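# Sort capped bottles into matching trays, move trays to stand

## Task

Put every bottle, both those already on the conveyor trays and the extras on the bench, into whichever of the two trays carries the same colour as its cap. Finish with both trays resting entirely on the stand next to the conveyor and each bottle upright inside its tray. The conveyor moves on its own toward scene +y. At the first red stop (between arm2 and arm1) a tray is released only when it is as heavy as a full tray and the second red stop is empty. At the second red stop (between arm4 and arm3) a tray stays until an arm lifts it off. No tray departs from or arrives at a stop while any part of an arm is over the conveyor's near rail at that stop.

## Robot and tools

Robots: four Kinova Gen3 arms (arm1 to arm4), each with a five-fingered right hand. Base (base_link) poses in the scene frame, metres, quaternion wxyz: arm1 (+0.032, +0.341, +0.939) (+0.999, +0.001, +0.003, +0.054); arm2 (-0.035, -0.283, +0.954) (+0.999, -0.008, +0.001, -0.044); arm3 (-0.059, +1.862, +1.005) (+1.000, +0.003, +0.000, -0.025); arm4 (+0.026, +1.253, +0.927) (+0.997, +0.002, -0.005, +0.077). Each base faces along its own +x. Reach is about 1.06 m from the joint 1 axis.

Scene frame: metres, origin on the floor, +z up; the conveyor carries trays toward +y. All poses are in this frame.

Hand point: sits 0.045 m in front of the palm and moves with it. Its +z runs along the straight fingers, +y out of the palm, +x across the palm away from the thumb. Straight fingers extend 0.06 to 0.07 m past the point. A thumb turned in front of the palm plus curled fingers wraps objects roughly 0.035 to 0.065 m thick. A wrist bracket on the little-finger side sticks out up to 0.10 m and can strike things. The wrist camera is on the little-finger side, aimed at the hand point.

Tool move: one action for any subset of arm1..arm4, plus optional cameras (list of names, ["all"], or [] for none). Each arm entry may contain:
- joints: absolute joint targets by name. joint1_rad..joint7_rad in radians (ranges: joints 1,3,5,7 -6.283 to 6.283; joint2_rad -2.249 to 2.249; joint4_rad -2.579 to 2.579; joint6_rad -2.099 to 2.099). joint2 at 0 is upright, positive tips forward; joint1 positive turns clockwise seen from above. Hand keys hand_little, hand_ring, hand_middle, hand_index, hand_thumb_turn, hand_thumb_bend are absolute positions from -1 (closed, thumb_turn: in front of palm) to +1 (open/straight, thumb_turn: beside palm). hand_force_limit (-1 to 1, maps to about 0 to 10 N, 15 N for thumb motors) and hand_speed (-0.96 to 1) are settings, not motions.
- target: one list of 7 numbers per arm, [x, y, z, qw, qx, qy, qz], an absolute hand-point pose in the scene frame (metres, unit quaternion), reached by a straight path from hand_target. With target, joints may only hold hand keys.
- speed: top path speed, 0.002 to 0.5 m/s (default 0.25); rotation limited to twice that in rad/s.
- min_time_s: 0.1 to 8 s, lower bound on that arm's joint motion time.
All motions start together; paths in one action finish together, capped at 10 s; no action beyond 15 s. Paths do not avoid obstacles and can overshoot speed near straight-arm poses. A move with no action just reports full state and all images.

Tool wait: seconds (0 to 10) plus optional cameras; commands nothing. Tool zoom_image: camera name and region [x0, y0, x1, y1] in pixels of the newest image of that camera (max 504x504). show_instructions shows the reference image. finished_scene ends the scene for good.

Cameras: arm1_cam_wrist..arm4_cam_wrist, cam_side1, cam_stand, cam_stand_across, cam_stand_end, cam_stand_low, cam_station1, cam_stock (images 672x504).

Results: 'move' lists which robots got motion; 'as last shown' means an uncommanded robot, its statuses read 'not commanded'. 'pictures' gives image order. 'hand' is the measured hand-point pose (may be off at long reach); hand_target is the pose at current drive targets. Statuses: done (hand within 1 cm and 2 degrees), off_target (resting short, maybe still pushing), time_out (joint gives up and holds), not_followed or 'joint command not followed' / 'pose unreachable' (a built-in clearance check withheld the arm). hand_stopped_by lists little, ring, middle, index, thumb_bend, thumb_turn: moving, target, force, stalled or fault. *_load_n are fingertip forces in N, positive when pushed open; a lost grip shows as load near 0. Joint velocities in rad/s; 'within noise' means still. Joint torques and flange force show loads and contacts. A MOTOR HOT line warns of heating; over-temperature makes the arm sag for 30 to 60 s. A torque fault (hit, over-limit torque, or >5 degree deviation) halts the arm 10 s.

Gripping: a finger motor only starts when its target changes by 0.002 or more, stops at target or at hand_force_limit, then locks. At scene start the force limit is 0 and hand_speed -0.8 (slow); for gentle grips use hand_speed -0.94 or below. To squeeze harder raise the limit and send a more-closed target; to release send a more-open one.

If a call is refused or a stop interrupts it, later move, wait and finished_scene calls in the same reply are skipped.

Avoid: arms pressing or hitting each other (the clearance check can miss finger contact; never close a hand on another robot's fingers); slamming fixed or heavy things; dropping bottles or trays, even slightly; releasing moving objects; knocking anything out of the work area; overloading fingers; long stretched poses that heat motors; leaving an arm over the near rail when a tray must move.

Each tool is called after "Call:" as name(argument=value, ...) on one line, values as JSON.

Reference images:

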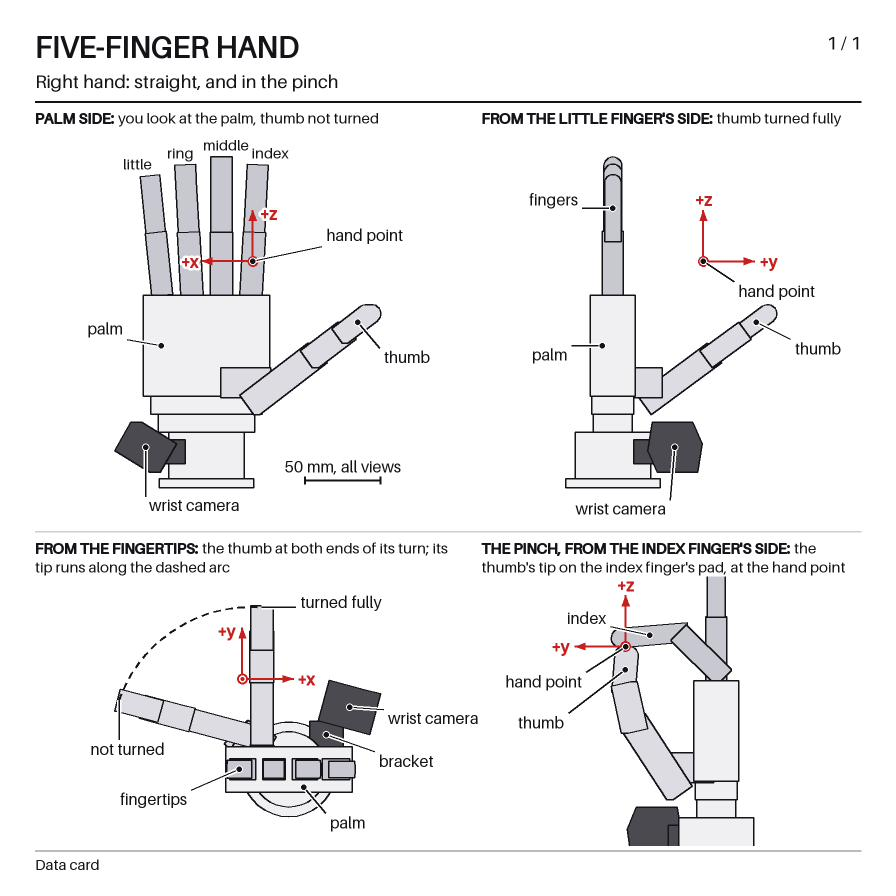

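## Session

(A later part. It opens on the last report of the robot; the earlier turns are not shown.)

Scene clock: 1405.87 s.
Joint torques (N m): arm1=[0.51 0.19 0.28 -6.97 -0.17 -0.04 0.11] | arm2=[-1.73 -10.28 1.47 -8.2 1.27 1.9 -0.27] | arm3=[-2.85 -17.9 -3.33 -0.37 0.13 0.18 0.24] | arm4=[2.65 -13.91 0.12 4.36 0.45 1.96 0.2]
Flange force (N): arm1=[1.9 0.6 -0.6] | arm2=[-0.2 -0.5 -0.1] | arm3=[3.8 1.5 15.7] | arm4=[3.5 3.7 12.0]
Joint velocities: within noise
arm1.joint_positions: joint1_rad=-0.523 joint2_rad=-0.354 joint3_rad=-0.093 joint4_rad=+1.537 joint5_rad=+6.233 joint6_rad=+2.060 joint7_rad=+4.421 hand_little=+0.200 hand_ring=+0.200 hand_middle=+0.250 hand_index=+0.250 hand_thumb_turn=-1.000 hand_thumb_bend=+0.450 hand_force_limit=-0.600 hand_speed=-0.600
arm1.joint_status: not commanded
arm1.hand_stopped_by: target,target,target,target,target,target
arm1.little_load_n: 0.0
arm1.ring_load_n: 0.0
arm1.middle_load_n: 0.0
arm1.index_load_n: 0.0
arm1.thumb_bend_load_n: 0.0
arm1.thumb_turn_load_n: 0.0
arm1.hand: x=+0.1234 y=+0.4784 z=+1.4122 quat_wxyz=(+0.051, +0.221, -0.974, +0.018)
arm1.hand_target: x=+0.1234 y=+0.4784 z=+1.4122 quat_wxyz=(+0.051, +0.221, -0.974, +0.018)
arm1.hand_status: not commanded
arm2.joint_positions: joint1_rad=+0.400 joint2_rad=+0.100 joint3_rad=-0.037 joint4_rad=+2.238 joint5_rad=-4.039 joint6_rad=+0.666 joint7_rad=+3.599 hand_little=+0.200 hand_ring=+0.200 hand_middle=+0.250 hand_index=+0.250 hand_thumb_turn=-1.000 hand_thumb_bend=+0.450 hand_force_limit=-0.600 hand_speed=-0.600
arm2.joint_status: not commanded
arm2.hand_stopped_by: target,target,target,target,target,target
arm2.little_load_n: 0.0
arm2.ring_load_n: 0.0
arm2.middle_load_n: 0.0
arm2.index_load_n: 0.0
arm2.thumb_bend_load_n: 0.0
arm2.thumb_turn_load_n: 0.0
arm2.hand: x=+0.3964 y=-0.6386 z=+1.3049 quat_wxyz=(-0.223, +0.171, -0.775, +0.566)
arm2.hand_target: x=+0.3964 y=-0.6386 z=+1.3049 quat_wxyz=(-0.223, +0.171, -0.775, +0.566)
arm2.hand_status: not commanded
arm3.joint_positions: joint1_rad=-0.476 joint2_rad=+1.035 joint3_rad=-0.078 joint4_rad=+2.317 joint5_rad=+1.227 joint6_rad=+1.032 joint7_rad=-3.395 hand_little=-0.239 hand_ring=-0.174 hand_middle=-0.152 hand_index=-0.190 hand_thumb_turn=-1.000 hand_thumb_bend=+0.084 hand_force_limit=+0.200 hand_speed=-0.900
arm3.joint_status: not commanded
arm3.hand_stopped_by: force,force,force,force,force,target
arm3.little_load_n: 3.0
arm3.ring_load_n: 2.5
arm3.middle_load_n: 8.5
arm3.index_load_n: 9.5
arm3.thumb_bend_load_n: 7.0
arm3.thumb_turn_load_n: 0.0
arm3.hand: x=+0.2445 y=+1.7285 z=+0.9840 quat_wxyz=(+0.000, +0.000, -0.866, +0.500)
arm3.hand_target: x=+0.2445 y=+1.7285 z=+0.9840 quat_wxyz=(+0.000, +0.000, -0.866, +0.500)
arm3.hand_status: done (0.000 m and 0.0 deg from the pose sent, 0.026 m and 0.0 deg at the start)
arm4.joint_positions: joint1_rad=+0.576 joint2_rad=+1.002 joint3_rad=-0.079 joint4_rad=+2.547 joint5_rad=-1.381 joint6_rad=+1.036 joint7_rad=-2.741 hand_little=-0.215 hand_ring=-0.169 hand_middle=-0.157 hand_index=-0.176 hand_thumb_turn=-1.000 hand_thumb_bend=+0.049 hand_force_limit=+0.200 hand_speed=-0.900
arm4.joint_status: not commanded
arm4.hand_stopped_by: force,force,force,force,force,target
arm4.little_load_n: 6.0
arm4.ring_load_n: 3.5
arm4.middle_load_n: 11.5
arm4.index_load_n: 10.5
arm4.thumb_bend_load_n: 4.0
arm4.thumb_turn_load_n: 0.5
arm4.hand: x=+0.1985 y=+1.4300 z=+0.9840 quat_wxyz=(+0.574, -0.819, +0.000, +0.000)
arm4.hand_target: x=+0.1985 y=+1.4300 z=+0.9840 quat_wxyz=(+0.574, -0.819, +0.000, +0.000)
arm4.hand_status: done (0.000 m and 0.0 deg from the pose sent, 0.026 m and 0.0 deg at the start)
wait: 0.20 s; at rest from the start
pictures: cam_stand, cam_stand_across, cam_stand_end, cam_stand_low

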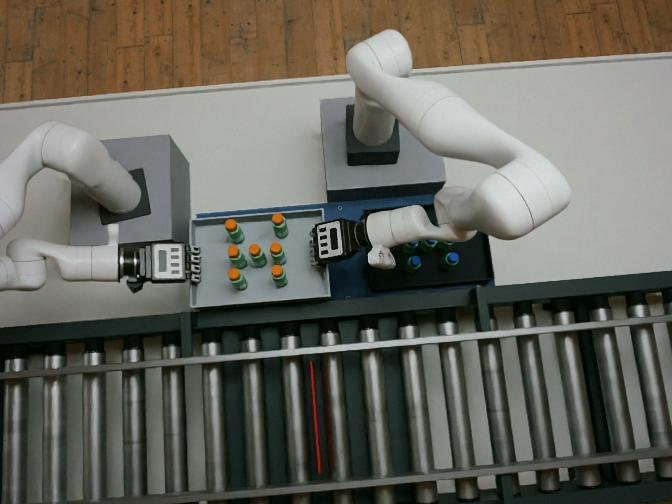

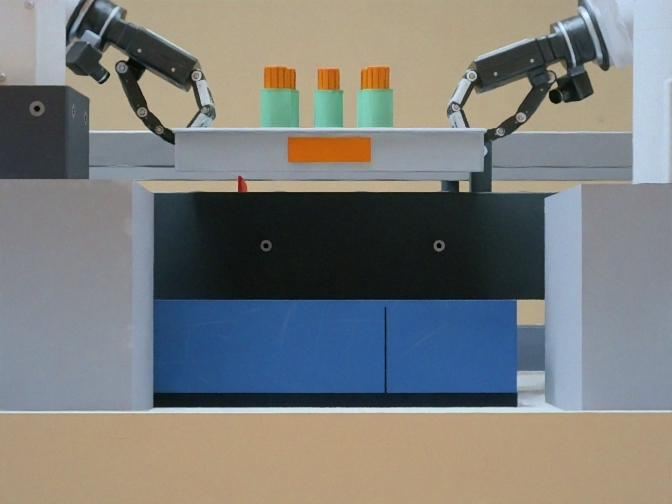

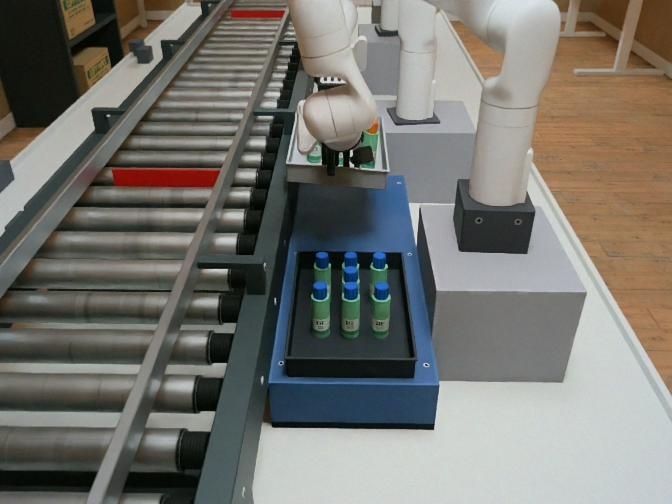

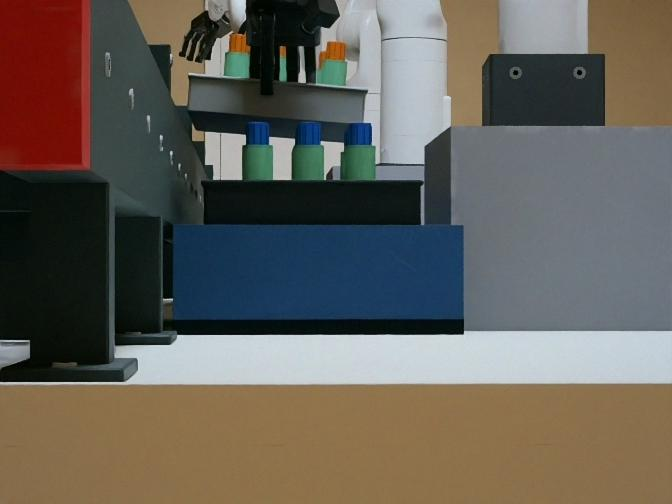

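Call:
move(arm3={"target":[0.2445,1.7285,0.982,-0.0378,-0.0218,0.8652,-0.4995],"speed":0.02}, arm4={"target":[0.1985,1.430,0.986,0.5731,-0.8184,0.0250,0.0357],"speed":0.02}, cameras=["cam_stand_low", "cam_stand"])

Scene clock: 1417.90 s.
Joint torques (N m): arm1=[0.54 0.22 0.27 -6.98 -0.16 -0.03 0.1] | arm2=[-1.8 -10.31 1.44 -8.21 1.27 1.86 -0.24] | arm3=[-2.25 -17.97 -2.78 -0.19 -0.16 0.55 0.31] | arm4=[2.35 -13.86 -0.32 4.33 0.58 2.29 0.1]
Flange force (N): arm1=[2.0 0.5 -0.6] | arm2=[0.0 -0.2 0.1] | arm3=[2.6 3.0 13.9] | arm4=[4.2 3.7 10.5]
move: arm3 done; arm4 done
Joint velocities: within noise
arm1, arm2: as last shown
arm3.joint_positions: joint1_rad=-0.441 joint2_rad=+1.026 joint3_rad=-0.088 joint4_rad=+2.263 joint5_rad=+1.172 joint6_rad=+1.060 joint7_rad=-3.230 hand_little=-0.239 hand_ring=-0.174 hand_middle=-0.152 hand_index=-0.190 hand_thumb_turn=-1.000 hand_thumb_bend=+0.084 hand_force_limit=+0.200 hand_speed=-0.900
arm3.joint_status: not commanded
arm3.hand_stopped_by: force,force,force,force,force,target
arm3.little_load_n: 2.5
arm3.ring_load_n: 2.5
arm3.middle_load_n: 8.0
arm3.index_load_n: 9.5
arm3.thumb_bend_load_n: 7.0
arm3.thumb_turn_load_n: 0.0
arm3.hand: x=+0.2445 y=+1.7285 z=+0.9820 quat_wxyz=(+0.038, +0.022, -0.865, +0.500)
arm3.hand_target: x=+0.2445 y=+1.7285 z=+0.9820 quat_wxyz=(+0.038, +0.022, -0.865, +0.500)
arm3.hand_status: done (0.000 m and 0.0 deg from the pose sent, 0.002 m and 5.0 deg at the start)
arm4.joint_positions: joint1_rad=+0.546 joint2_rad=+0.988 joint3_rad=-0.068 joint4_rad=+2.506 joint5_rad=-1.339 joint6_rad=+1.056 joint7_rad=-2.895 hand_little=-0.215 hand_ring=-0.169 hand_middle=-0.157 hand_index=-0.176 hand_thumb_turn=-1.000 hand_thumb_bend=+0.049 hand_force_limit=+0.200 hand_speed=-0.900
arm4.joint_status: not commanded
arm4.hand_stopped_by: force,force,force,force,force,target
arm4.little_load_n: 6.0
arm4.ring_load_n: 3.0
arm4.middle_load_n: 11.5
arm4.index_load_n: 10.0
arm4.thumb_bend_load_n: 4.0
arm4.thumb_turn_load_n: 0.5
arm4.hand: x=+0.1985 y=+1.4300 z=+0.9860 quat_wxyz=(+0.573, -0.818, +0.025, +0.036)
arm4.hand_target: x=+0.1985 y=+1.4300 z=+0.9860 quat_wxyz=(+0.573, -0.818, +0.025, +0.036)
arm4.hand_status: done (0.000 m and 0.0 deg from the pose sent, 0.002 m and 5.0 deg at the start)
pictures: cam_stand, cam_stand_low

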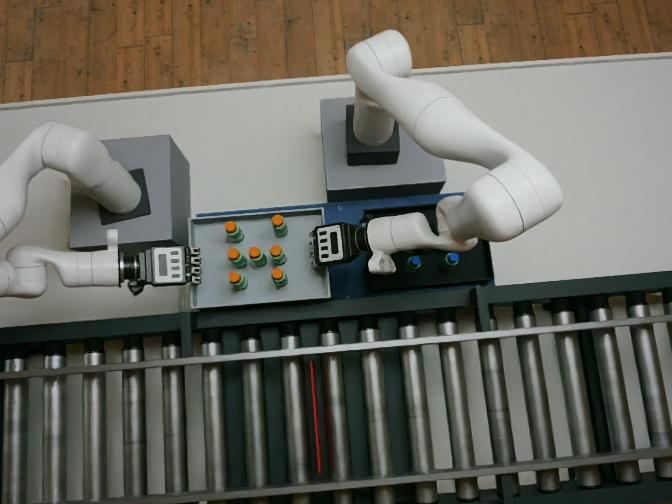

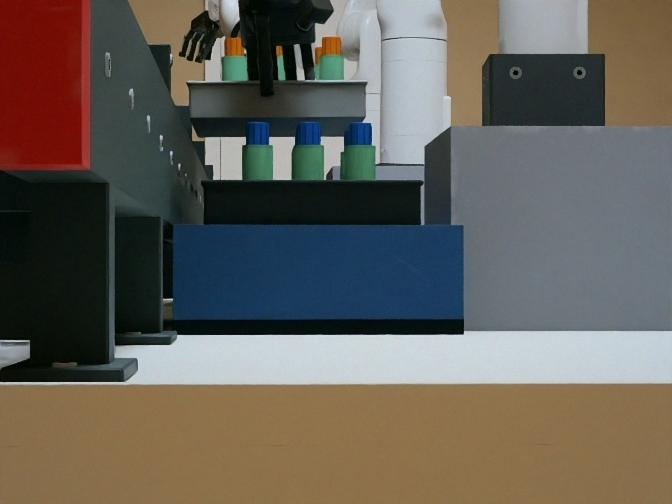

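Call:
move(arm3={"target":[0.2285,1.7285,0.982,-0.0378,-0.0218,0.8652,-0.4995],"speed":0.02}, arm4={"target":[0.1825,1.430,0.986,0.5731,-0.8184,0.0250,0.0357],"speed":0.02})

Call:
move(arm3={"target":[0.2285,1.7285,0.955,-0.0378,-0.0218,0.8652,-0.4995],"speed":0.02}, arm4={"target":[0.1825,1.430,0.959,0.5731,-0.8184,0.0250,0.0357],"speed":0.02}, cameras=["cam_stand_low", "cam_stand", "cam_stand_end", "cam_stand_across"])

Scene clock: 1427.97 s.
Joint torques (N m): arm1=[0.5 0.2 0.3 -7.08 -0.16 -0.08 0.08] | arm2=[-1.72 -10.22 1.46 -8.31 1.26 1.82 -0.24] | arm3=[-2.31 -17.68 -3.1 0 -0.16 0.33 0.29] | arm4=[2.24 -13.5 -0.19 4.77 0.75 2.09 0.24]
Flange force (N): arm1=[2.1 0.5 -0.3] | arm2=[0.0 0.1 -0.4] | arm3=[2.9 2.5 15.0] | arm4=[4.4 3.0 10.8]
move: arm3 done; arm4 done
Joint velocities: within noise
arm1, arm2: as last shown
arm3.joint_positions: joint1_rad=-0.458 joint2_rad=+1.034 joint3_rad=-0.096 joint4_rad=+2.308 joint5_rad=+1.180 joint6_rad=+1.043 joint7_rad=-3.290 hand_little=-0.239 hand_ring=-0.174 hand_middle=-0.152 hand_index=-0.190 hand_thumb_turn=-1.000 hand_thumb_bend=+0.084 hand_force_limit=+0.200 hand_speed=-0.900
arm3.joint_status: not commanded
arm3.hand_stopped_by: force,force,force,force,force,target
arm3.little_load_n: 2.5
arm3.ring_load_n: 2.5
arm3.middle_load_n: 8.0
arm3.index_load_n: 9.5
arm3.thumb_bend_load_n: 7.0
arm3.thumb_turn_load_n: 0.0
arm3.hand: x=+0.2285 y=+1.7285 z=+0.9820 quat_wxyz=(+0.038, +0.022, -0.865, +0.500)
arm3.hand_target: x=+0.2285 y=+1.7285 z=+0.9820 quat_wxyz=(+0.038, +0.022, -0.865, +0.500)
arm3.hand_status: done (0.000 m and 0.0 deg from the pose sent, 0.016 m and 0.0 deg at the start)
arm4.joint_positions: joint1_rad=+0.565 joint2_rad=+1.010 joint3_rad=-0.062 joint4_rad=+2.551 joint5_rad=-1.353 joint6_rad=+1.036 joint7_rad=-2.823 hand_little=-0.215 hand_ring=-0.169 hand_middle=-0.157 hand_index=-0.176 hand_thumb_turn=-1.000 hand_thumb_bend=+0.049 hand_force_limit=+0.200 hand_speed=-0.900
arm4.joint_status: not commanded
arm4.hand_stopped_by: force,force,force,force,force,target
arm4.little_load_n: 6.0
arm4.ring_load_n: 3.0
arm4.middle_load_n: 11.5
arm4.index_load_n: 10.0
arm4.thumb_bend_load_n: 4.0
arm4.thumb_turn_load_n: 0.0
arm4.hand: x=+0.1825 y=+1.4300 z=+0.9860 quat_wxyz=(+0.573, -0.818, +0.025, +0.036)
arm4.hand_target: x=+0.1825 y=+1.4300 z=+0.9860 quat_wxyz=(+0.573, -0.818, +0.025, +0.036)
arm4.hand_status: done (0.000 m and 0.0 deg from the pose sent, 0.016 m and 0.0 deg at the start)
pictures: none

Scene clock: 1429.80 s.
Joint torques (N m): arm1=[0.65 0.19 0.29 -7.02 -0.12 0.03 0.05] | arm2=[-1.8 -10.27 1.47 -8.3 1.24 1.85 -0.23] | arm3=[-2.49 -18.2 -3.32 0.37 -0.14 0.16 0.29] | arm4=[2.36 -14.16 0.09 5.45 0.71 1.85 0.18]
Flange force (N): arm1=[1.8 0.4 -0.2] | arm2=[0.3 0.1 -0.1] | arm3=[3.2 1.7 15.4] | arm4=[4.4 3.6 11.4]
move: arm3 done; arm4 done
Joint velocities: within noise
arm1, arm2: as last shown
arm3.joint_positions: joint1_rad=-0.462 joint2_rad=+1.118 joint3_rad=-0.088 joint4_rad=+2.280 joint5_rad=+1.217 joint6_rad=+1.021 joint7_rad=-3.348 hand_little=-0.239 hand_ring=-0.174 hand_middle=-0.152 hand_index=-0.190 hand_thumb_turn=-1.000 hand_thumb_bend=+0.084 hand_force_limit=+0.200 hand_speed=-0.900
arm3.joint_status: not commanded
arm3.hand_stopped_by: force,force,force,force,force,target
arm3.little_load_n: 2.5
arm3.ring_load_n: 2.5
arm3.middle_load_n: 8.0
arm3.index_load_n: 10.0
arm3.thumb_bend_load_n: 7.0
arm3.thumb_turn_load_n: 0.0
arm3.hand: x=+0.2285 y=+1.7285 z=+0.9550 quat_wxyz=(+0.038, +0.022, -0.865, +0.500)
arm3.hand_target: x=+0.2285 y=+1.7285 z=+0.9550 quat_wxyz=(+0.038, +0.022, -0.865, +0.500)
arm3.hand_status: done (0.000 m and 0.0 deg from the pose sent, 0.027 m and 0.0 deg at the start)
arm4.joint_positions: joint1_rad=+0.571 joint2_rad=+1.111 joint3_rad=-0.065 joint4_rad=+2.524 joint5_rad=-1.390 joint6_rad=+1.012 joint7_rad=-2.740 hand_little=-0.215 hand_ring=-0.169 hand_middle=-0.157 hand_index=-0.176 hand_thumb_turn=-1.000 hand_thumb_bend=+0.049 hand_force_limit=+0.200 hand_speed=-0.900
arm4.joint_status: not commanded
arm4.hand_stopped_by: force,force,force,force,force,target
arm4.little_load_n: 6.0
arm4.ring_load_n: 3.0
arm4.middle_load_n: 11.5
arm4.index_load_n: 10.5
arm4.thumb_bend_load_n: 4.0
arm4.thumb_turn_load_n: 0.5
arm4.hand: x=+0.1825 y=+1.4300 z=+0.9590 quat_wxyz=(+0.573, -0.818, +0.025, +0.036)
arm4.hand_target: x=+0.1825 y=+1.4300 z=+0.9590 quat_wxyz=(+0.573, -0.818, +0.025, +0.036)
arm4.hand_status: done (0.000 m and 0.0 deg from the pose sent, 0.027 m and 0.0 deg at the start)
pictures: cam_stand, cam_stand_across, cam_stand_end, cam_stand_low

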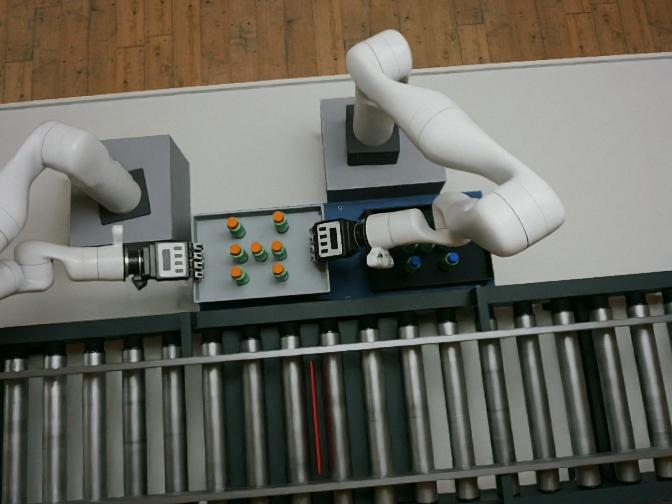

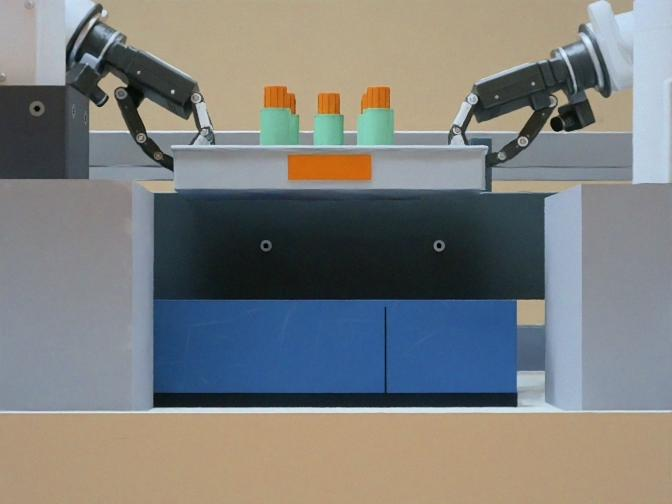

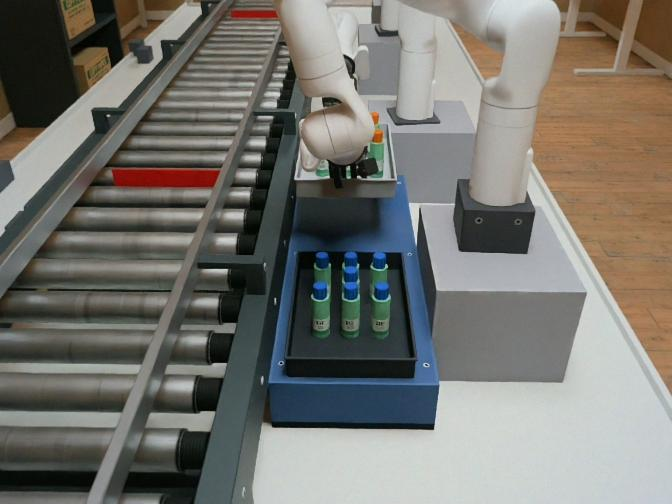

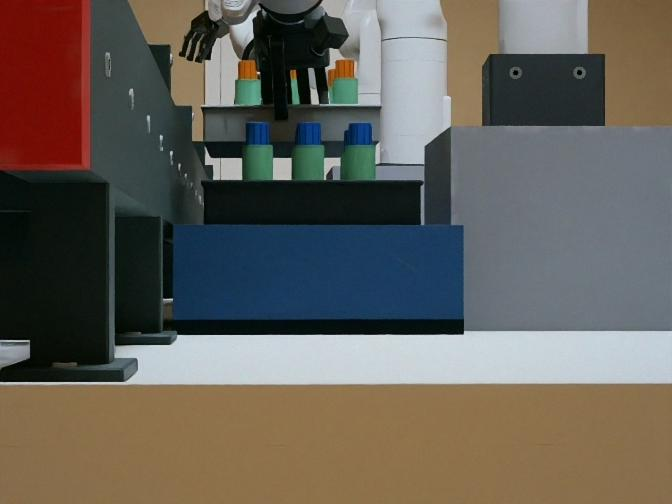

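Call:
move(arm3={"target":[0.2285,1.7285,0.905,-0.0378,-0.0218,0.8652,-0.4995],"speed":0.025}, arm4={"target":[0.1825,1.430,0.909,0.5731,-0.8184,0.0250,0.0357],"speed":0.025}, cameras=["cam_stand_low", "cam_stand", "cam_stand_end", "cam_stand_across"])

Scene clock: 1445.73 s.
Joint torques (N m): arm1=[0.58 0.14 0.24 -7.02 -0.15 -0.07 0.04] | arm2=[-1.75 -10.23 1.52 -8.23 1.29 1.91 -0.25] | arm3=[-2.61 -19.05 -3.67 1.08 -0.1 0.01 0.32] | arm4=[2.4 -14.97 0.29 6.45 0.86 1.58 0.16]
Flange force (N): arm1=[1.8 0.2 -0.6] | arm2=[-0.2 -0.5 -0.3] | arm3=[3.4 1.0 15.8] | arm4=[4.6 4.4 12.3]
move: arm3 done; arm4 done
Joint velocities: within noise
arm1, arm2: as last shown
arm1.thumb_turn_load_n: -0.5
arm3.joint_positions: joint1_rad=-0.468 joint2_rad=+1.263 joint3_rad=-0.075 joint4_rad=+2.210 joint5_rad=+1.274 joint6_rad=+0.993 joint7_rad=-3.431 hand_little=-0.239 hand_ring=-0.174 hand_middle=-0.152 hand_index=-0.190 hand_thumb_turn=-1.000 hand_thumb_bend=+0.084 hand_force_limit=+0.200 hand_speed=-0.900
arm3.joint_status: not commanded
arm3.hand_stopped_by: force,force,force,force,force,target
arm3.little_load_n: 3.0
arm3.ring_load_n: 2.5
arm3.middle_load_n: 8.5
arm3.index_load_n: 10.0
arm3.thumb_bend_load_n: 7.5
arm3.thumb_turn_load_n: 0.0
arm3.hand: x=+0.2285 y=+1.7285 z=+0.9050 quat_wxyz=(+0.038, +0.022, -0.865, +0.500)
arm3.hand_target: x=+0.2285 y=+1.7285 z=+0.9050 quat_wxyz=(+0.038, +0.022, -0.865, +0.500)
arm3.hand_status: done (0.000 m and 0.0 deg from the pose sent, 0.050 m and 0.0 deg at the start)
arm4.joint_positions: joint1_rad=+0.580 joint2_rad=+1.279 joint3_rad=-0.067 joint4_rad=+2.452 joint5_rad=-1.436 joint6_rad=+0.982 joint7_rad=-2.630 hand_little=-0.215 hand_ring=-0.169 hand_middle=-0.157 hand_index=-0.176 hand_thumb_turn=-1.000 hand_thumb_bend=+0.049 hand_force_limit=+0.200 hand_speed=-0.900
arm4.joint_status: not commanded
arm4.hand_stopped_by: force,force,force,force,force,target
arm4.little_load_n: 5.5
arm4.ring_load_n: 3.0
arm4.middle_load_n: 11.5
arm4.index_load_n: 10.5
arm4.thumb_bend_load_n: 4.0
arm4.thumb_turn_load_n: 0.5
arm4.hand: x=+0.1825 y=+1.4300 z=+0.9090 quat_wxyz=(+0.573, -0.818, +0.025, +0.036)
arm4.hand_target: x=+0.1825 y=+1.4300 z=+0.9090 quat_wxyz=(+0.573, -0.818, +0.025, +0.036)
arm4.hand_status: done (0.000 m and 0.0 deg from the pose sent, 0.050 m and 0.0 deg at the start)
pictures: cam_stand, cam_stand_across, cam_stand_end, cam_stand_low

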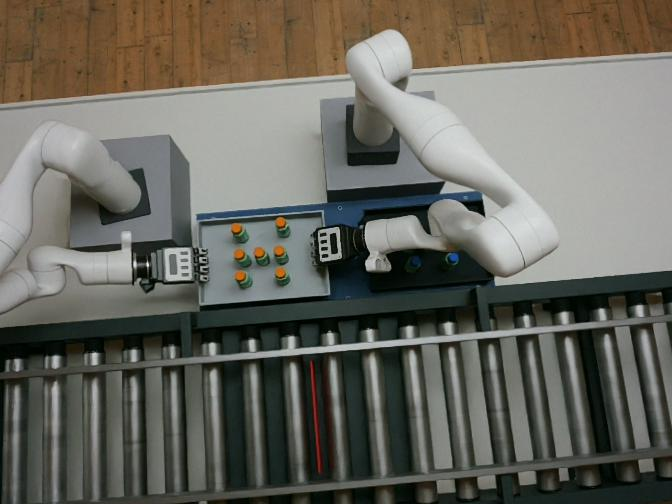

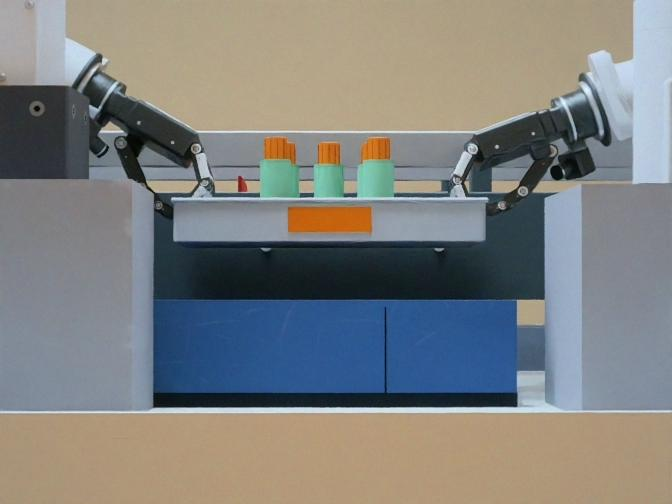

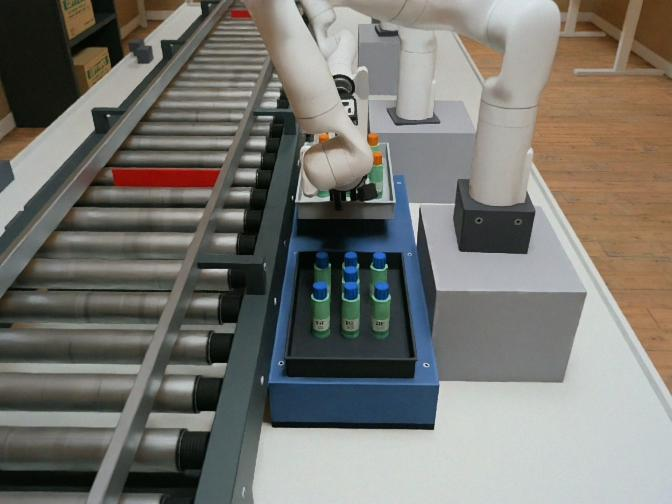

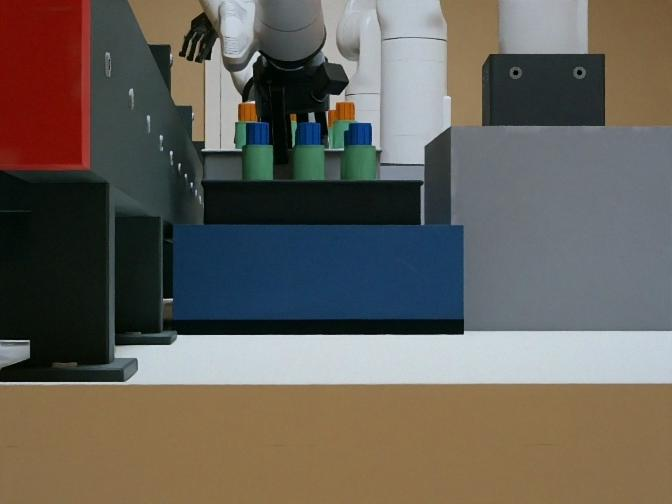

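Call:
move(arm3={"target":[0.2285,1.7285,0.862,-0.0378,-0.0218,0.8652,-0.4995],"speed":0.025}, arm4={"target":[0.1825,1.430,0.866,0.5731,-0.8184,0.0250,0.0357],"speed":0.025}, cameras=["cam_stand_low", "cam_stand", "cam_stand_end", "cam_stand_across"])

Scene clock: 1453.60 s.
Joint torques (N m): arm1=[0.48 0.24 0.28 -6.96 -0.19 -0.05 0.07] | arm2=[-1.76 -10.31 1.51 -8.2 1.27 1.86 -0.23] | arm3=[-2.55 -19.56 -3.68 1.55 -0.2 0.07 0.3] | arm4=[2.26 -15.4 0.48 6.88 0.95 1.57 0.14]
Flange force (N): arm1=[2.0 0.4 -0.6] | arm2=[-0.2 -0.1 0.0] | arm3=[3.5 0.6 15.8] | arm4=[4.0 4.8 12.8]
move: arm3 done; arm4 done
Joint velocities: within noise
arm1, arm2: as last shown
arm1.thumb_turn_load_n: 0.0
arm3.joint_positions: joint1_rad=-0.472 joint2_rad=+1.380 joint3_rad=-0.066 joint4_rad=+2.135 joint5_rad=+1.307 joint6_rad=+0.978 joint7_rad=-3.478 hand_little=-0.239 hand_ring=-0.174 hand_middle=-0.152 hand_index=-0.190 hand_thumb_turn=-1.000 hand_thumb_bend=+0.084 hand_force_limit=+0.200 hand_speed=-0.900
arm3.joint_status: not commanded
arm3.hand_stopped_by: force,force,force,force,force,target
arm3.little_load_n: 2.5
arm3.ring_load_n: 2.5
arm3.middle_load_n: 8.0
arm3.index_load_n: 10.0
arm3.thumb_bend_load_n: 7.0
arm3.thumb_turn_load_n: 0.0
arm3.hand: x=+0.2285 y=+1.7285 z=+0.8620 quat_wxyz=(+0.038, +0.022, -0.865, +0.499)
arm3.hand_target: x=+0.2285 y=+1.7285 z=+0.8620 quat_wxyz=(+0.038, +0.022, -0.865, +0.499)
arm3.hand_status: done (0.000 m and 0.0 deg from the pose sent, 0.043 m and 0.0 deg at the start)
arm4.joint_positions: joint1_rad=+0.586 joint2_rad=+1.405 joint3_rad=-0.066 joint4_rad=+2.374 joint5_rad=-1.456 joint6_rad=+0.968 joint7_rad=-2.575 hand_little=-0.215 hand_ring=-0.169 hand_middle=-0.157 hand_index=-0.176 hand_thumb_turn=-1.000 hand_thumb_bend=+0.049 hand_force_limit=+0.200 hand_speed=-0.900
arm4.joint_status: not commanded
arm4.hand_stopped_by: force,force,force,force,force,target
arm4.little_load_n: 5.5
arm4.ring_load_n: 3.5
arm4.middle_load_n: 11.5
arm4.index_load_n: 10.5
arm4.thumb_bend_load_n: 4.0
arm4.thumb_turn_load_n: 0.5
arm4.hand: x=+0.1825 y=+1.4300 z=+0.8660 quat_wxyz=(+0.573, -0.818, +0.025, +0.036)
arm4.hand_target: x=+0.1825 y=+1.4300 z=+0.8660 quat_wxyz=(+0.573, -0.818, +0.025, +0.036)
arm4.hand_status: done (0.000 m and 0.0 deg from the pose sent, 0.043 m and 0.0 deg at the start)
pictures: cam_stand, cam_stand_across, cam_stand_end, cam_stand_low

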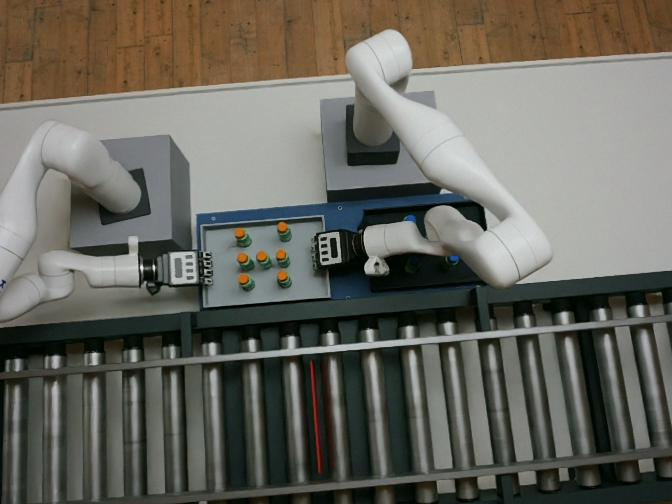

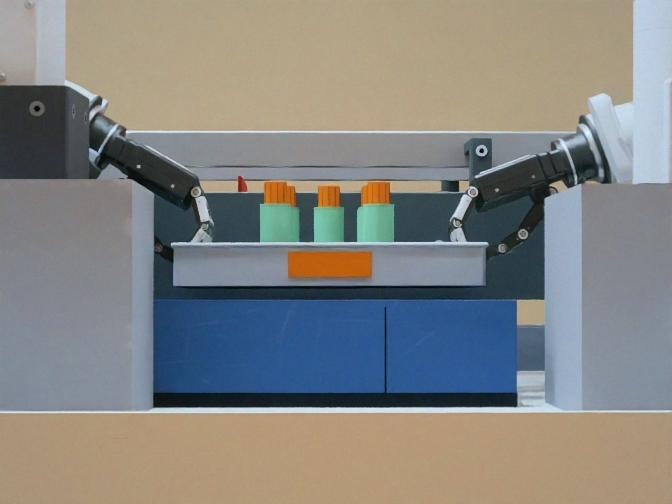

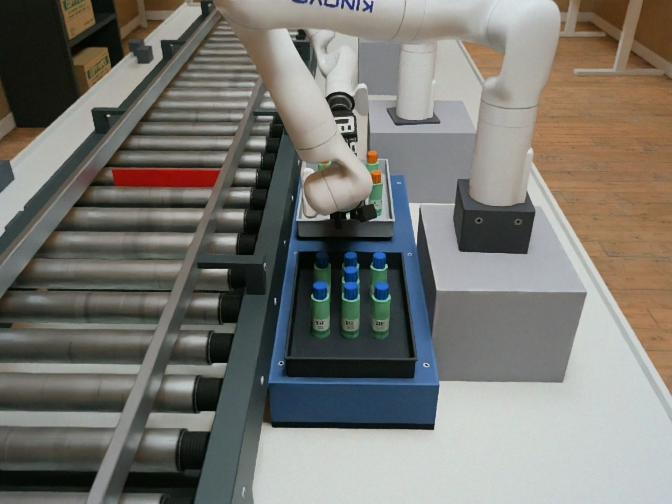

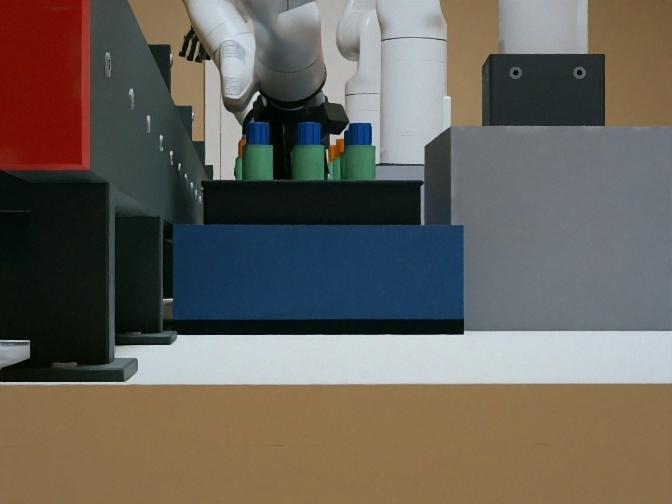

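Call:
zoom_image(camera="cam_stand_across", region=[140, 220, 340, 320])

Call:
zoom_image(camera="cam_stand_across", region=[320, 220, 520, 320])

Scaled by 2.520 from the camera's image (finer frame: 960x720).

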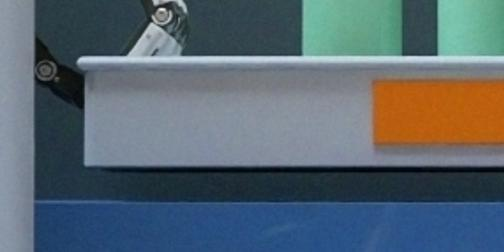

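Scaled by 2.520 from the camera's image (finer frame: 960x720).

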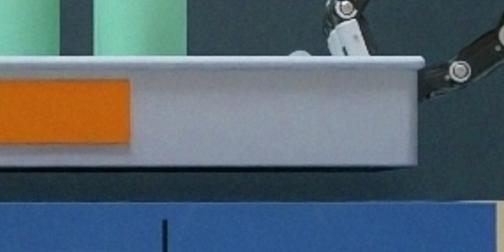

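Call:
move(arm3={"target":[0.2285,1.7285,0.854,-0.0378,-0.0218,0.8652,-0.4995],"speed":0.02}, arm4={"target":[0.1825,1.430,0.858,0.5731,-0.8184,0.0250,0.0357],"speed":0.02}, cameras=["cam_stand_across"])

Call:
zoom_image(camera="cam_stand_across", region=[320, 220, 520, 320])

Scene clock: 1463.03 s.
Joint torques (N m): arm1=[0.58 0.19 0.31 -6.99 -0.2 -0.01 0.06] | arm2=[-1.79 -10.27 1.54 -8.27 1.31 1.87 -0.28] | arm3=[-2.53 -19.65 -3.74 1.65 -0.19 0.04 0.32] | arm4=[2.35 -15.61 0.5 6.87 0.94 1.52 0.18]
Flange force (N): arm1=[1.9 0.4 -0.5] | arm2=[-0.3 -0.4 -0.4] | arm3=[3.5 0.6 15.8] | arm4=[4.0 5.1 13.0]
move: arm3 done; arm4 done
Joint velocities: within noise
arm1, arm2: as last shown
arm3.joint_positions: joint1_rad=-0.472 joint2_rad=+1.400 joint3_rad=-0.065 joint4_rad=+2.120 joint5_rad=+1.312 joint6_rad=+0.976 joint7_rad=-3.484 hand_little=-0.239 hand_ring=-0.174 hand_middle=-0.152 hand_index=-0.190 hand_thumb_turn=-1.000 hand_thumb_bend=+0.084 hand_force_limit=+0.200 hand_speed=-0.900
arm3.joint_status: not commanded
arm3.hand_stopped_by: force,force,force,force,force,target
arm3.little_load_n: 3.0
arm3.ring_load_n: 2.5
arm3.middle_load_n: 8.5
arm3.index_load_n: 9.5
arm3.thumb_bend_load_n: 7.0
arm3.thumb_turn_load_n: 0.0
arm3.hand: x=+0.2285 y=+1.7285 z=+0.8540 quat_wxyz=(+0.038, +0.022, -0.865, +0.500)
arm3.hand_target: x=+0.2285 y=+1.7285 z=+0.8540 quat_wxyz=(+0.038, +0.022, -0.865, +0.500)
arm3.hand_status: done (0.000 m and 0.0 deg from the pose sent, 0.008 m and 0.0 deg at the start)
arm4.joint_positions: joint1_rad=+0.586 joint2_rad=+1.427 joint3_rad=-0.065 joint4_rad=+2.358 joint5_rad=-1.458 joint6_rad=+0.966 joint7_rad=-2.569 hand_little=-0.215 hand_ring=-0.169 hand_middle=-0.157 hand_index=-0.176 hand_thumb_turn=-1.000 hand_thumb_bend=+0.049 hand_force_limit=+0.200 hand_speed=-0.900
arm4.joint_status: not commanded
arm4.hand_stopped_by: force,force,force,force,force,target
arm4.little_load_n: 5.5
arm4.ring_load_n: 3.0
arm4.middle_load_n: 11.5
arm4.index_load_n: 10.5
arm4.thumb_bend_load_n: 4.0
arm4.thumb_turn_load_n: 0.0
arm4.hand: x=+0.1825 y=+1.4300 z=+0.8580 quat_wxyz=(+0.573, -0.818, +0.025, +0.036)
arm4.hand_target: x=+0.1825 y=+1.4300 z=+0.8580 quat_wxyz=(+0.573, -0.818, +0.025, +0.036)
arm4.hand_status: done (0.000 m and 0.0 deg from the pose sent, 0.008 m and 0.0 deg at the start)

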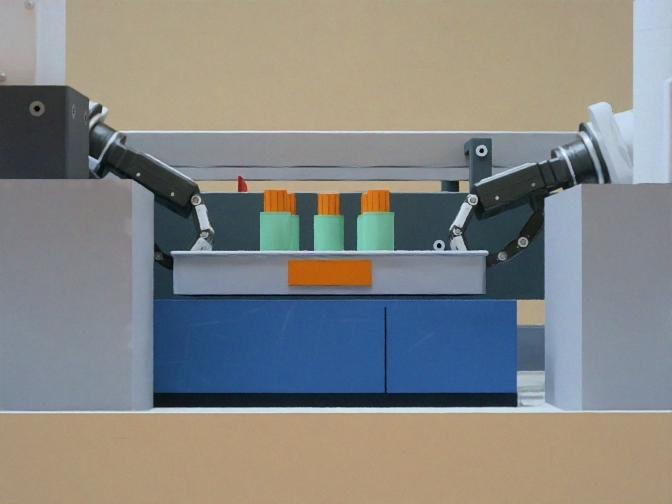

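Scaled by 2.520 from the camera's image (finer frame: 960x720).

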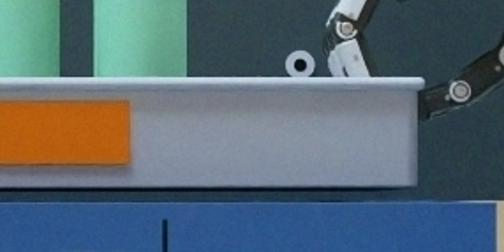

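Call:
move(arm3={"target":[0.2285,1.7285,0.851,-0.0378,-0.0218,0.8652,-0.4995],"speed":0.01}, arm4={"target":[0.1825,1.430,0.855,0.5731,-0.8184,0.0250,0.0357],"speed":0.01}, cameras=["cam_stand_across"])

Call:
zoom_image(camera="cam_stand_across", region=[320, 220, 520, 320])

Scene clock: 1466.73 s.
Joint torques (N m): arm1=[0.49 0.29 0.22 -7.02 -0.2 -0.03 0.07] | arm2=[-1.79 -10.31 1.5 -8.31 1.23 1.86 -0.25] | arm3=[-2.57 -19.67 -3.76 1.63 -0.19 0.04 0.33] | arm4=[2.37 -15.71 0.43 6.89 0.91 1.52 0.15]
Flange force (N): arm1=[2.1 0.1 -0.3] | arm2=[0.2 0.1 0.0] | arm3=[3.6 0.5 15.8] | arm4=[3.7 5.4 12.9]
move: arm3 done; arm4 done
Joint velocities: within noise
arm1, arm2: as last shown
arm3.joint_positions: joint1_rad=-0.473 joint2_rad=+1.408 joint3_rad=-0.064 joint4_rad=+2.114 joint5_rad=+1.314 joint6_rad=+0.975 joint7_rad=-3.486 hand_little=-0.239 hand_ring=-0.174 hand_middle=-0.152 hand_index=-0.190 hand_thumb_turn=-1.000 hand_thumb_bend=+0.084 hand_force_limit=+0.200 hand_speed=-0.900
arm3.joint_status: not commanded
arm3.hand_stopped_by: force,force,force,force,force,target
arm3.little_load_n: 3.0
arm3.ring_load_n: 2.5
arm3.middle_load_n: 8.5
arm3.index_load_n: 10.0
arm3.thumb_bend_load_n: 7.5
arm3.thumb_turn_load_n: 0.0
arm3.hand: x=+0.2285 y=+1.7285 z=+0.8510 quat_wxyz=(+0.038, +0.022, -0.865, +0.500)
arm3.hand_target: x=+0.2285 y=+1.7285 z=+0.8510 quat_wxyz=(+0.038, +0.022, -0.865, +0.500)
arm3.hand_status: done (0.000 m and 0.0 deg from the pose sent, 0.003 m and 0.0 deg at the start)
arm4.joint_positions: joint1_rad=+0.587 joint2_rad=+1.435 joint3_rad=-0.065 joint4_rad=+2.351 joint5_rad=-1.458 joint6_rad=+0.966 joint7_rad=-2.567 hand_little=-0.215 hand_ring=-0.169 hand_middle=-0.157 hand_index=-0.176 hand_thumb_turn=-1.000 hand_thumb_bend=+0.049 hand_force_limit=+0.200 hand_speed=-0.900
arm4.joint_status: not commanded
arm4.hand_stopped_by: force,force,force,force,force,target
arm4.little_load_n: 5.5
arm4.ring_load_n: 3.0
arm4.middle_load_n: 11.5
arm4.index_load_n: 10.5
arm4.thumb_bend_load_n: 4.0
arm4.thumb_turn_load_n: 0.5
arm4.hand: x=+0.1825 y=+1.4300 z=+0.8550 quat_wxyz=(+0.573, -0.818, +0.025, +0.036)
arm4.hand_target: x=+0.1825 y=+1.4300 z=+0.8550 quat_wxyz=(+0.573, -0.818, +0.025, +0.036)
arm4.hand_status: done (0.000 m and 0.0 deg from the pose sent, 0.003 m and 0.0 deg at the start)

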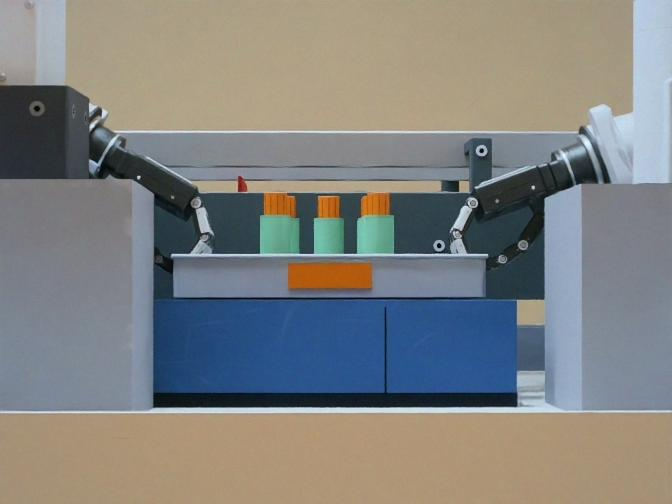

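Scaled by 2.520 from the camera's image (finer frame: 960x720).

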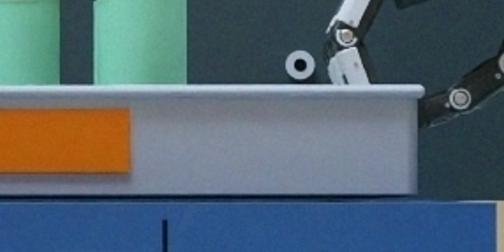

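Call:
move(arm3={"target":[0.2285,1.7285,0.8497,-0.0378,-0.0218,0.8652,-0.4995],"speed":0.01}, arm4={"target":[0.1825,1.430,0.8537,0.5731,-0.8184,0.0250,0.0357],"speed":0.01})

Call:
move(arm3={"target":[0.2285,1.7285,0.8485,-0.0378,-0.0218,0.8652,-0.4995],"speed":0.01}, arm4={"target":[0.1825,1.430,0.8525,0.5731,-0.8184,0.0250,0.0357],"speed":0.01}, cameras=["cam_stand_across"])

Call:
zoom_image(camera="cam_stand_across", region=[320, 220, 520, 320])

Call:
zoom_image(camera="cam_stand_across", region=[140, 220, 340, 320])

Scene clock: 1472.97 s.
Joint torques (N m): arm1=[0.58 0.21 0.25 -6.98 -0.18 0 0.07] | arm2=[-1.75 -10.3 1.47 -8.21 1.22 1.86 -0.24] | arm3=[-2.55 -19.21 -4.08 0.92 0.27 -0.46 0.39] | arm4=[2.24 -15.41 0.36 7.17 0.85 1.67 0.06]
Flange force (N): arm1=[1.8 0.3 -0.4] | arm2=[0.1 -0.1 0.1] | arm3=[4.3 -1.6 13.7] | arm4=[4.2 5.5 12.1]
move: arm3 done; arm4 done
Joint velocities: within noise
arm1.joint_positions: joint1_rad=-0.523 joint2_rad=-0.354 joint3_rad=-0.093 joint4_rad=+1.537 joint5_rad=+6.233 joint6_rad=+2.060 joint7_rad=+4.421 hand_little=+0.200 hand_ring=+0.200 hand_middle=+0.250 hand_index=+0.250 hand_thumb_turn=-1.000 hand_thumb_bend=+0.450 hand_force_limit=-0.600 hand_speed=-0.600
arm1.joint_status: not commanded
arm1.hand_stopped_by: target,target,target,target,target,target
arm1.little_load_n: 0.0
arm1.ring_load_n: 0.0
arm1.middle_load_n: 0.0
arm1.index_load_n: 0.0
arm1.thumb_bend_load_n: 0.0
arm1.thumb_turn_load_n: 0.0
arm1.hand: x=+0.1234 y=+0.4784 z=+1.4122 quat_wxyz=(+0.051, +0.221, -0.974, +0.018)
arm1.hand_target: x=+0.1234 y=+0.4784 z=+1.4122 quat_wxyz=(+0.051, +0.221, -0.974, +0.018)
arm1.hand_status: not commanded
arm2.joint_positions: joint1_rad=+0.400 joint2_rad=+0.100 joint3_rad=-0.037 joint4_rad=+2.238 joint5_rad=-4.039 joint6_rad=+0.666 joint7_rad=+3.599 hand_little=+0.200 hand_ring=+0.200 hand_middle=+0.250 hand_index=+0.250 hand_thumb_turn=-1.000 hand_thumb_bend=+0.450 hand_force_limit=-0.600 hand_speed=-0.600
arm2.joint_status: not commanded
arm2.hand_stopped_by: target,target,target,target,target,target
arm2.little_load_n: 0.0
arm2.ring_load_n: 0.0
arm2.middle_load_n: 0.0
arm2.index_load_n: -0.5
arm2.thumb_bend_load_n: 0.0
arm2.thumb_turn_load_n: 0.0
arm2.hand: x=+0.3964 y=-0.6386 z=+1.3049 quat_wxyz=(-0.223, +0.171, -0.775, +0.566)
arm2.hand_target: x=+0.3964 y=-0.6386 z=+1.3049 quat_wxyz=(-0.223, +0.171, -0.775, +0.566)
arm2.hand_status: not commanded
arm3.joint_positions: joint1_rad=-0.473 joint2_rad=+1.412 joint3_rad=-0.064 joint4_rad=+2.111 joint5_rad=+1.315 joint6_rad=+0.975 joint7_rad=-3.487 hand_little=-0.239 hand_ring=-0.174 hand_middle=-0.152 hand_index=-0.190 hand_thumb_turn=-1.000 hand_thumb_bend=+0.084 hand_force_limit=+0.200 hand_speed=-0.900
arm3.joint_status: not commanded
arm3.hand_stopped_by: force,force,force,force,force,target
arm3.little_load_n: 3.0
arm3.ring_load_n: 2.5
arm3.middle_load_n: 8.0
arm3.index_load_n: 9.5
arm3.thumb_bend_load_n: 7.0
arm3.thumb_turn_load_n: 0.0
arm3.hand: x=+0.2285 y=+1.7285 z=+0.8497 quat_wxyz=(+0.038, +0.022, -0.865, +0.500)
arm3.hand_target: x=+0.2285 y=+1.7285 z=+0.8497 quat_wxyz=(+0.038, +0.022, -0.865, +0.500)
arm3.hand_status: done (0.000 m and 0.0 deg from the pose sent, 0.001 m and 0.0 deg at the start)
arm4.joint_positions: joint1_rad=+0.587 joint2_rad=+1.439 joint3_rad=-0.065 joint4_rad=+2.349 joint5_rad=-1.458 joint6_rad=+0.966 joint7_rad=-2.566 hand_little=-0.215 hand_ring=-0.169 hand_middle=-0.157 hand_index=-0.176 hand_thumb_turn=-1.000 hand_thumb_bend=+0.049 hand_force_limit=+0.200 hand_speed=-0.900
arm4.joint_status: not commanded
arm4.hand_stopped_by: force,force,force,force,force,target
arm4.little_load_n: 5.0
arm4.ring_load_n: 3.0
arm4.middle_load_n: 11.5
arm4.index_load_n: 10.0
arm4.thumb_bend_load_n: 4.5
arm4.thumb_turn_load_n: 0.5
arm4.hand: x=+0.1825 y=+1.4300 z=+0.8537 quat_wxyz=(+0.573, -0.818, +0.025, +0.036)
arm4.hand_target: x=+0.1825 y=+1.4300 z=+0.8537 quat_wxyz=(+0.573, -0.818, +0.025, +0.036)
arm4.hand_status: done (0.000 m and 0.0 deg from the pose sent, 0.001 m and 0.0 deg at the start)
pictures: none

Scene clock: 1473.93 s.
Joint torques (N m): arm1=[0.6 0.13 0.37 -6.97 -0.18 -0.04 0.09] | arm2=[-1.72 -10.34 1.48 -8.25 1.26 1.84 -0.23] | arm3=[-0.61 -14.37 -5.04 -3.1 1.97 -3.76 0.23] | arm4=[0.64 -13.01 0.55 3.72 -0.54 -0.15 0.35]
Flange force (N): arm1=[1.8 0.8 -0.7] | arm2=[-0.2 0.1 0.0] | arm3=[7.6 -16.4 -4.1] | arm4=[2.5 -4.6 -1.5]
move: arm3 done; arm4 done
Joint velocities: within noise
arm1, arm2: as last shown
arm2.index_load_n: 0.0
arm3.joint_positions: joint1_rad=-0.473 joint2_rad=+1.415 joint3_rad=-0.064 joint4_rad=+2.109 joint5_rad=+1.315 joint6_rad=+0.974 joint7_rad=-3.488 hand_little=-0.239 hand_ring=-0.174 hand_middle=-0.152 hand_index=-0.190 hand_thumb_turn=-1.000 hand_thumb_bend=+0.084 hand_force_limit=+0.200 hand_speed=-0.900
arm3.joint_status: not commanded
arm3.hand_stopped_by: force,force,force,force,force,target
arm3.little_load_n: 2.0
arm3.ring_load_n: 1.5
arm3.middle_load_n: 6.5
arm3.index_load_n: 8.0
arm3.thumb_bend_load_n: 6.5
arm3.thumb_turn_load_n: 0.0
arm3.hand: x=+0.2285 y=+1.7285 z=+0.8485 quat_wxyz=(+0.038, +0.022, -0.865, +0.500)
arm3.hand_target: x=+0.2285 y=+1.7285 z=+0.8485 quat_wxyz=(+0.038, +0.022, -0.865, +0.500)
arm3.hand_status: done (0.000 m and 0.0 deg from the pose sent, 0.001 m and 0.0 deg at the start)
arm4.joint_positions: joint1_rad=+0.587 joint2_rad=+1.442 joint3_rad=-0.065 joint4_rad=+2.346 joint5_rad=-1.458 joint6_rad=+0.965 joint7_rad=-2.565 hand_little=-0.215 hand_ring=-0.169 hand_middle=-0.157 hand_index=-0.176 hand_thumb_turn=-1.000 hand_thumb_bend=+0.049 hand_force_limit=+0.200 hand_speed=-0.900
arm4.joint_status: not commanded
arm4.hand_stopped_by: force,force,force,force,force,target
arm4.little_load_n: 4.0
arm4.ring_load_n: 2.0
arm4.middle_load_n: 9.5
arm4.index_load_n: 8.0
arm4.thumb_bend_load_n: 4.5
arm4.thumb_turn_load_n: 0.5
arm4.hand: x=+0.1825 y=+1.4300 z=+0.8525 quat_wxyz=(+0.573, -0.818, +0.025, +0.036)
arm4.hand_target: x=+0.1825 y=+1.4300 z=+0.8525 quat_wxyz=(+0.573, -0.818, +0.025, +0.036)
arm4.hand_status: done (0.000 m and 0.0 deg from the pose sent, 0.001 m and 0.0 deg at the start)

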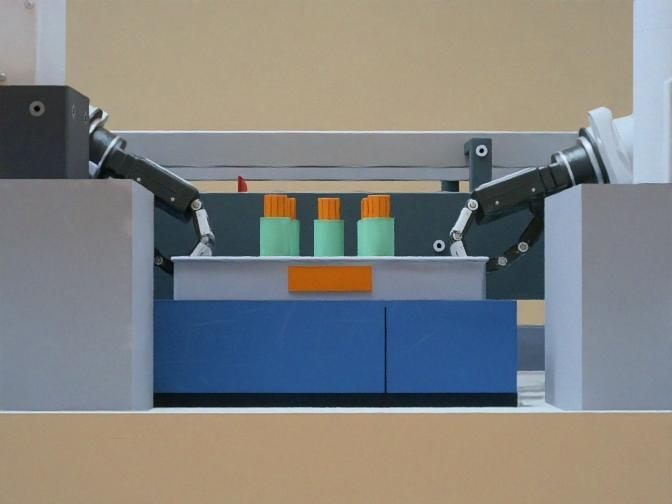

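Scaled by 2.520 from the camera's image (finer frame: 960x720).

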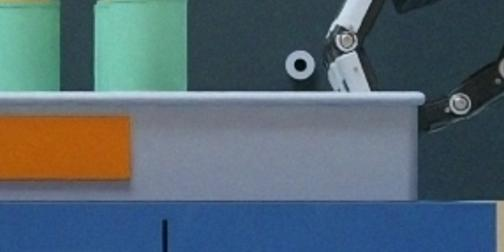

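Scaled by 2.520 from the camera's image (finer frame: 960x720).

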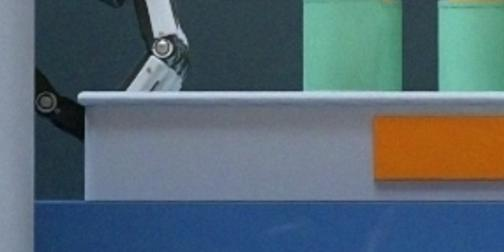

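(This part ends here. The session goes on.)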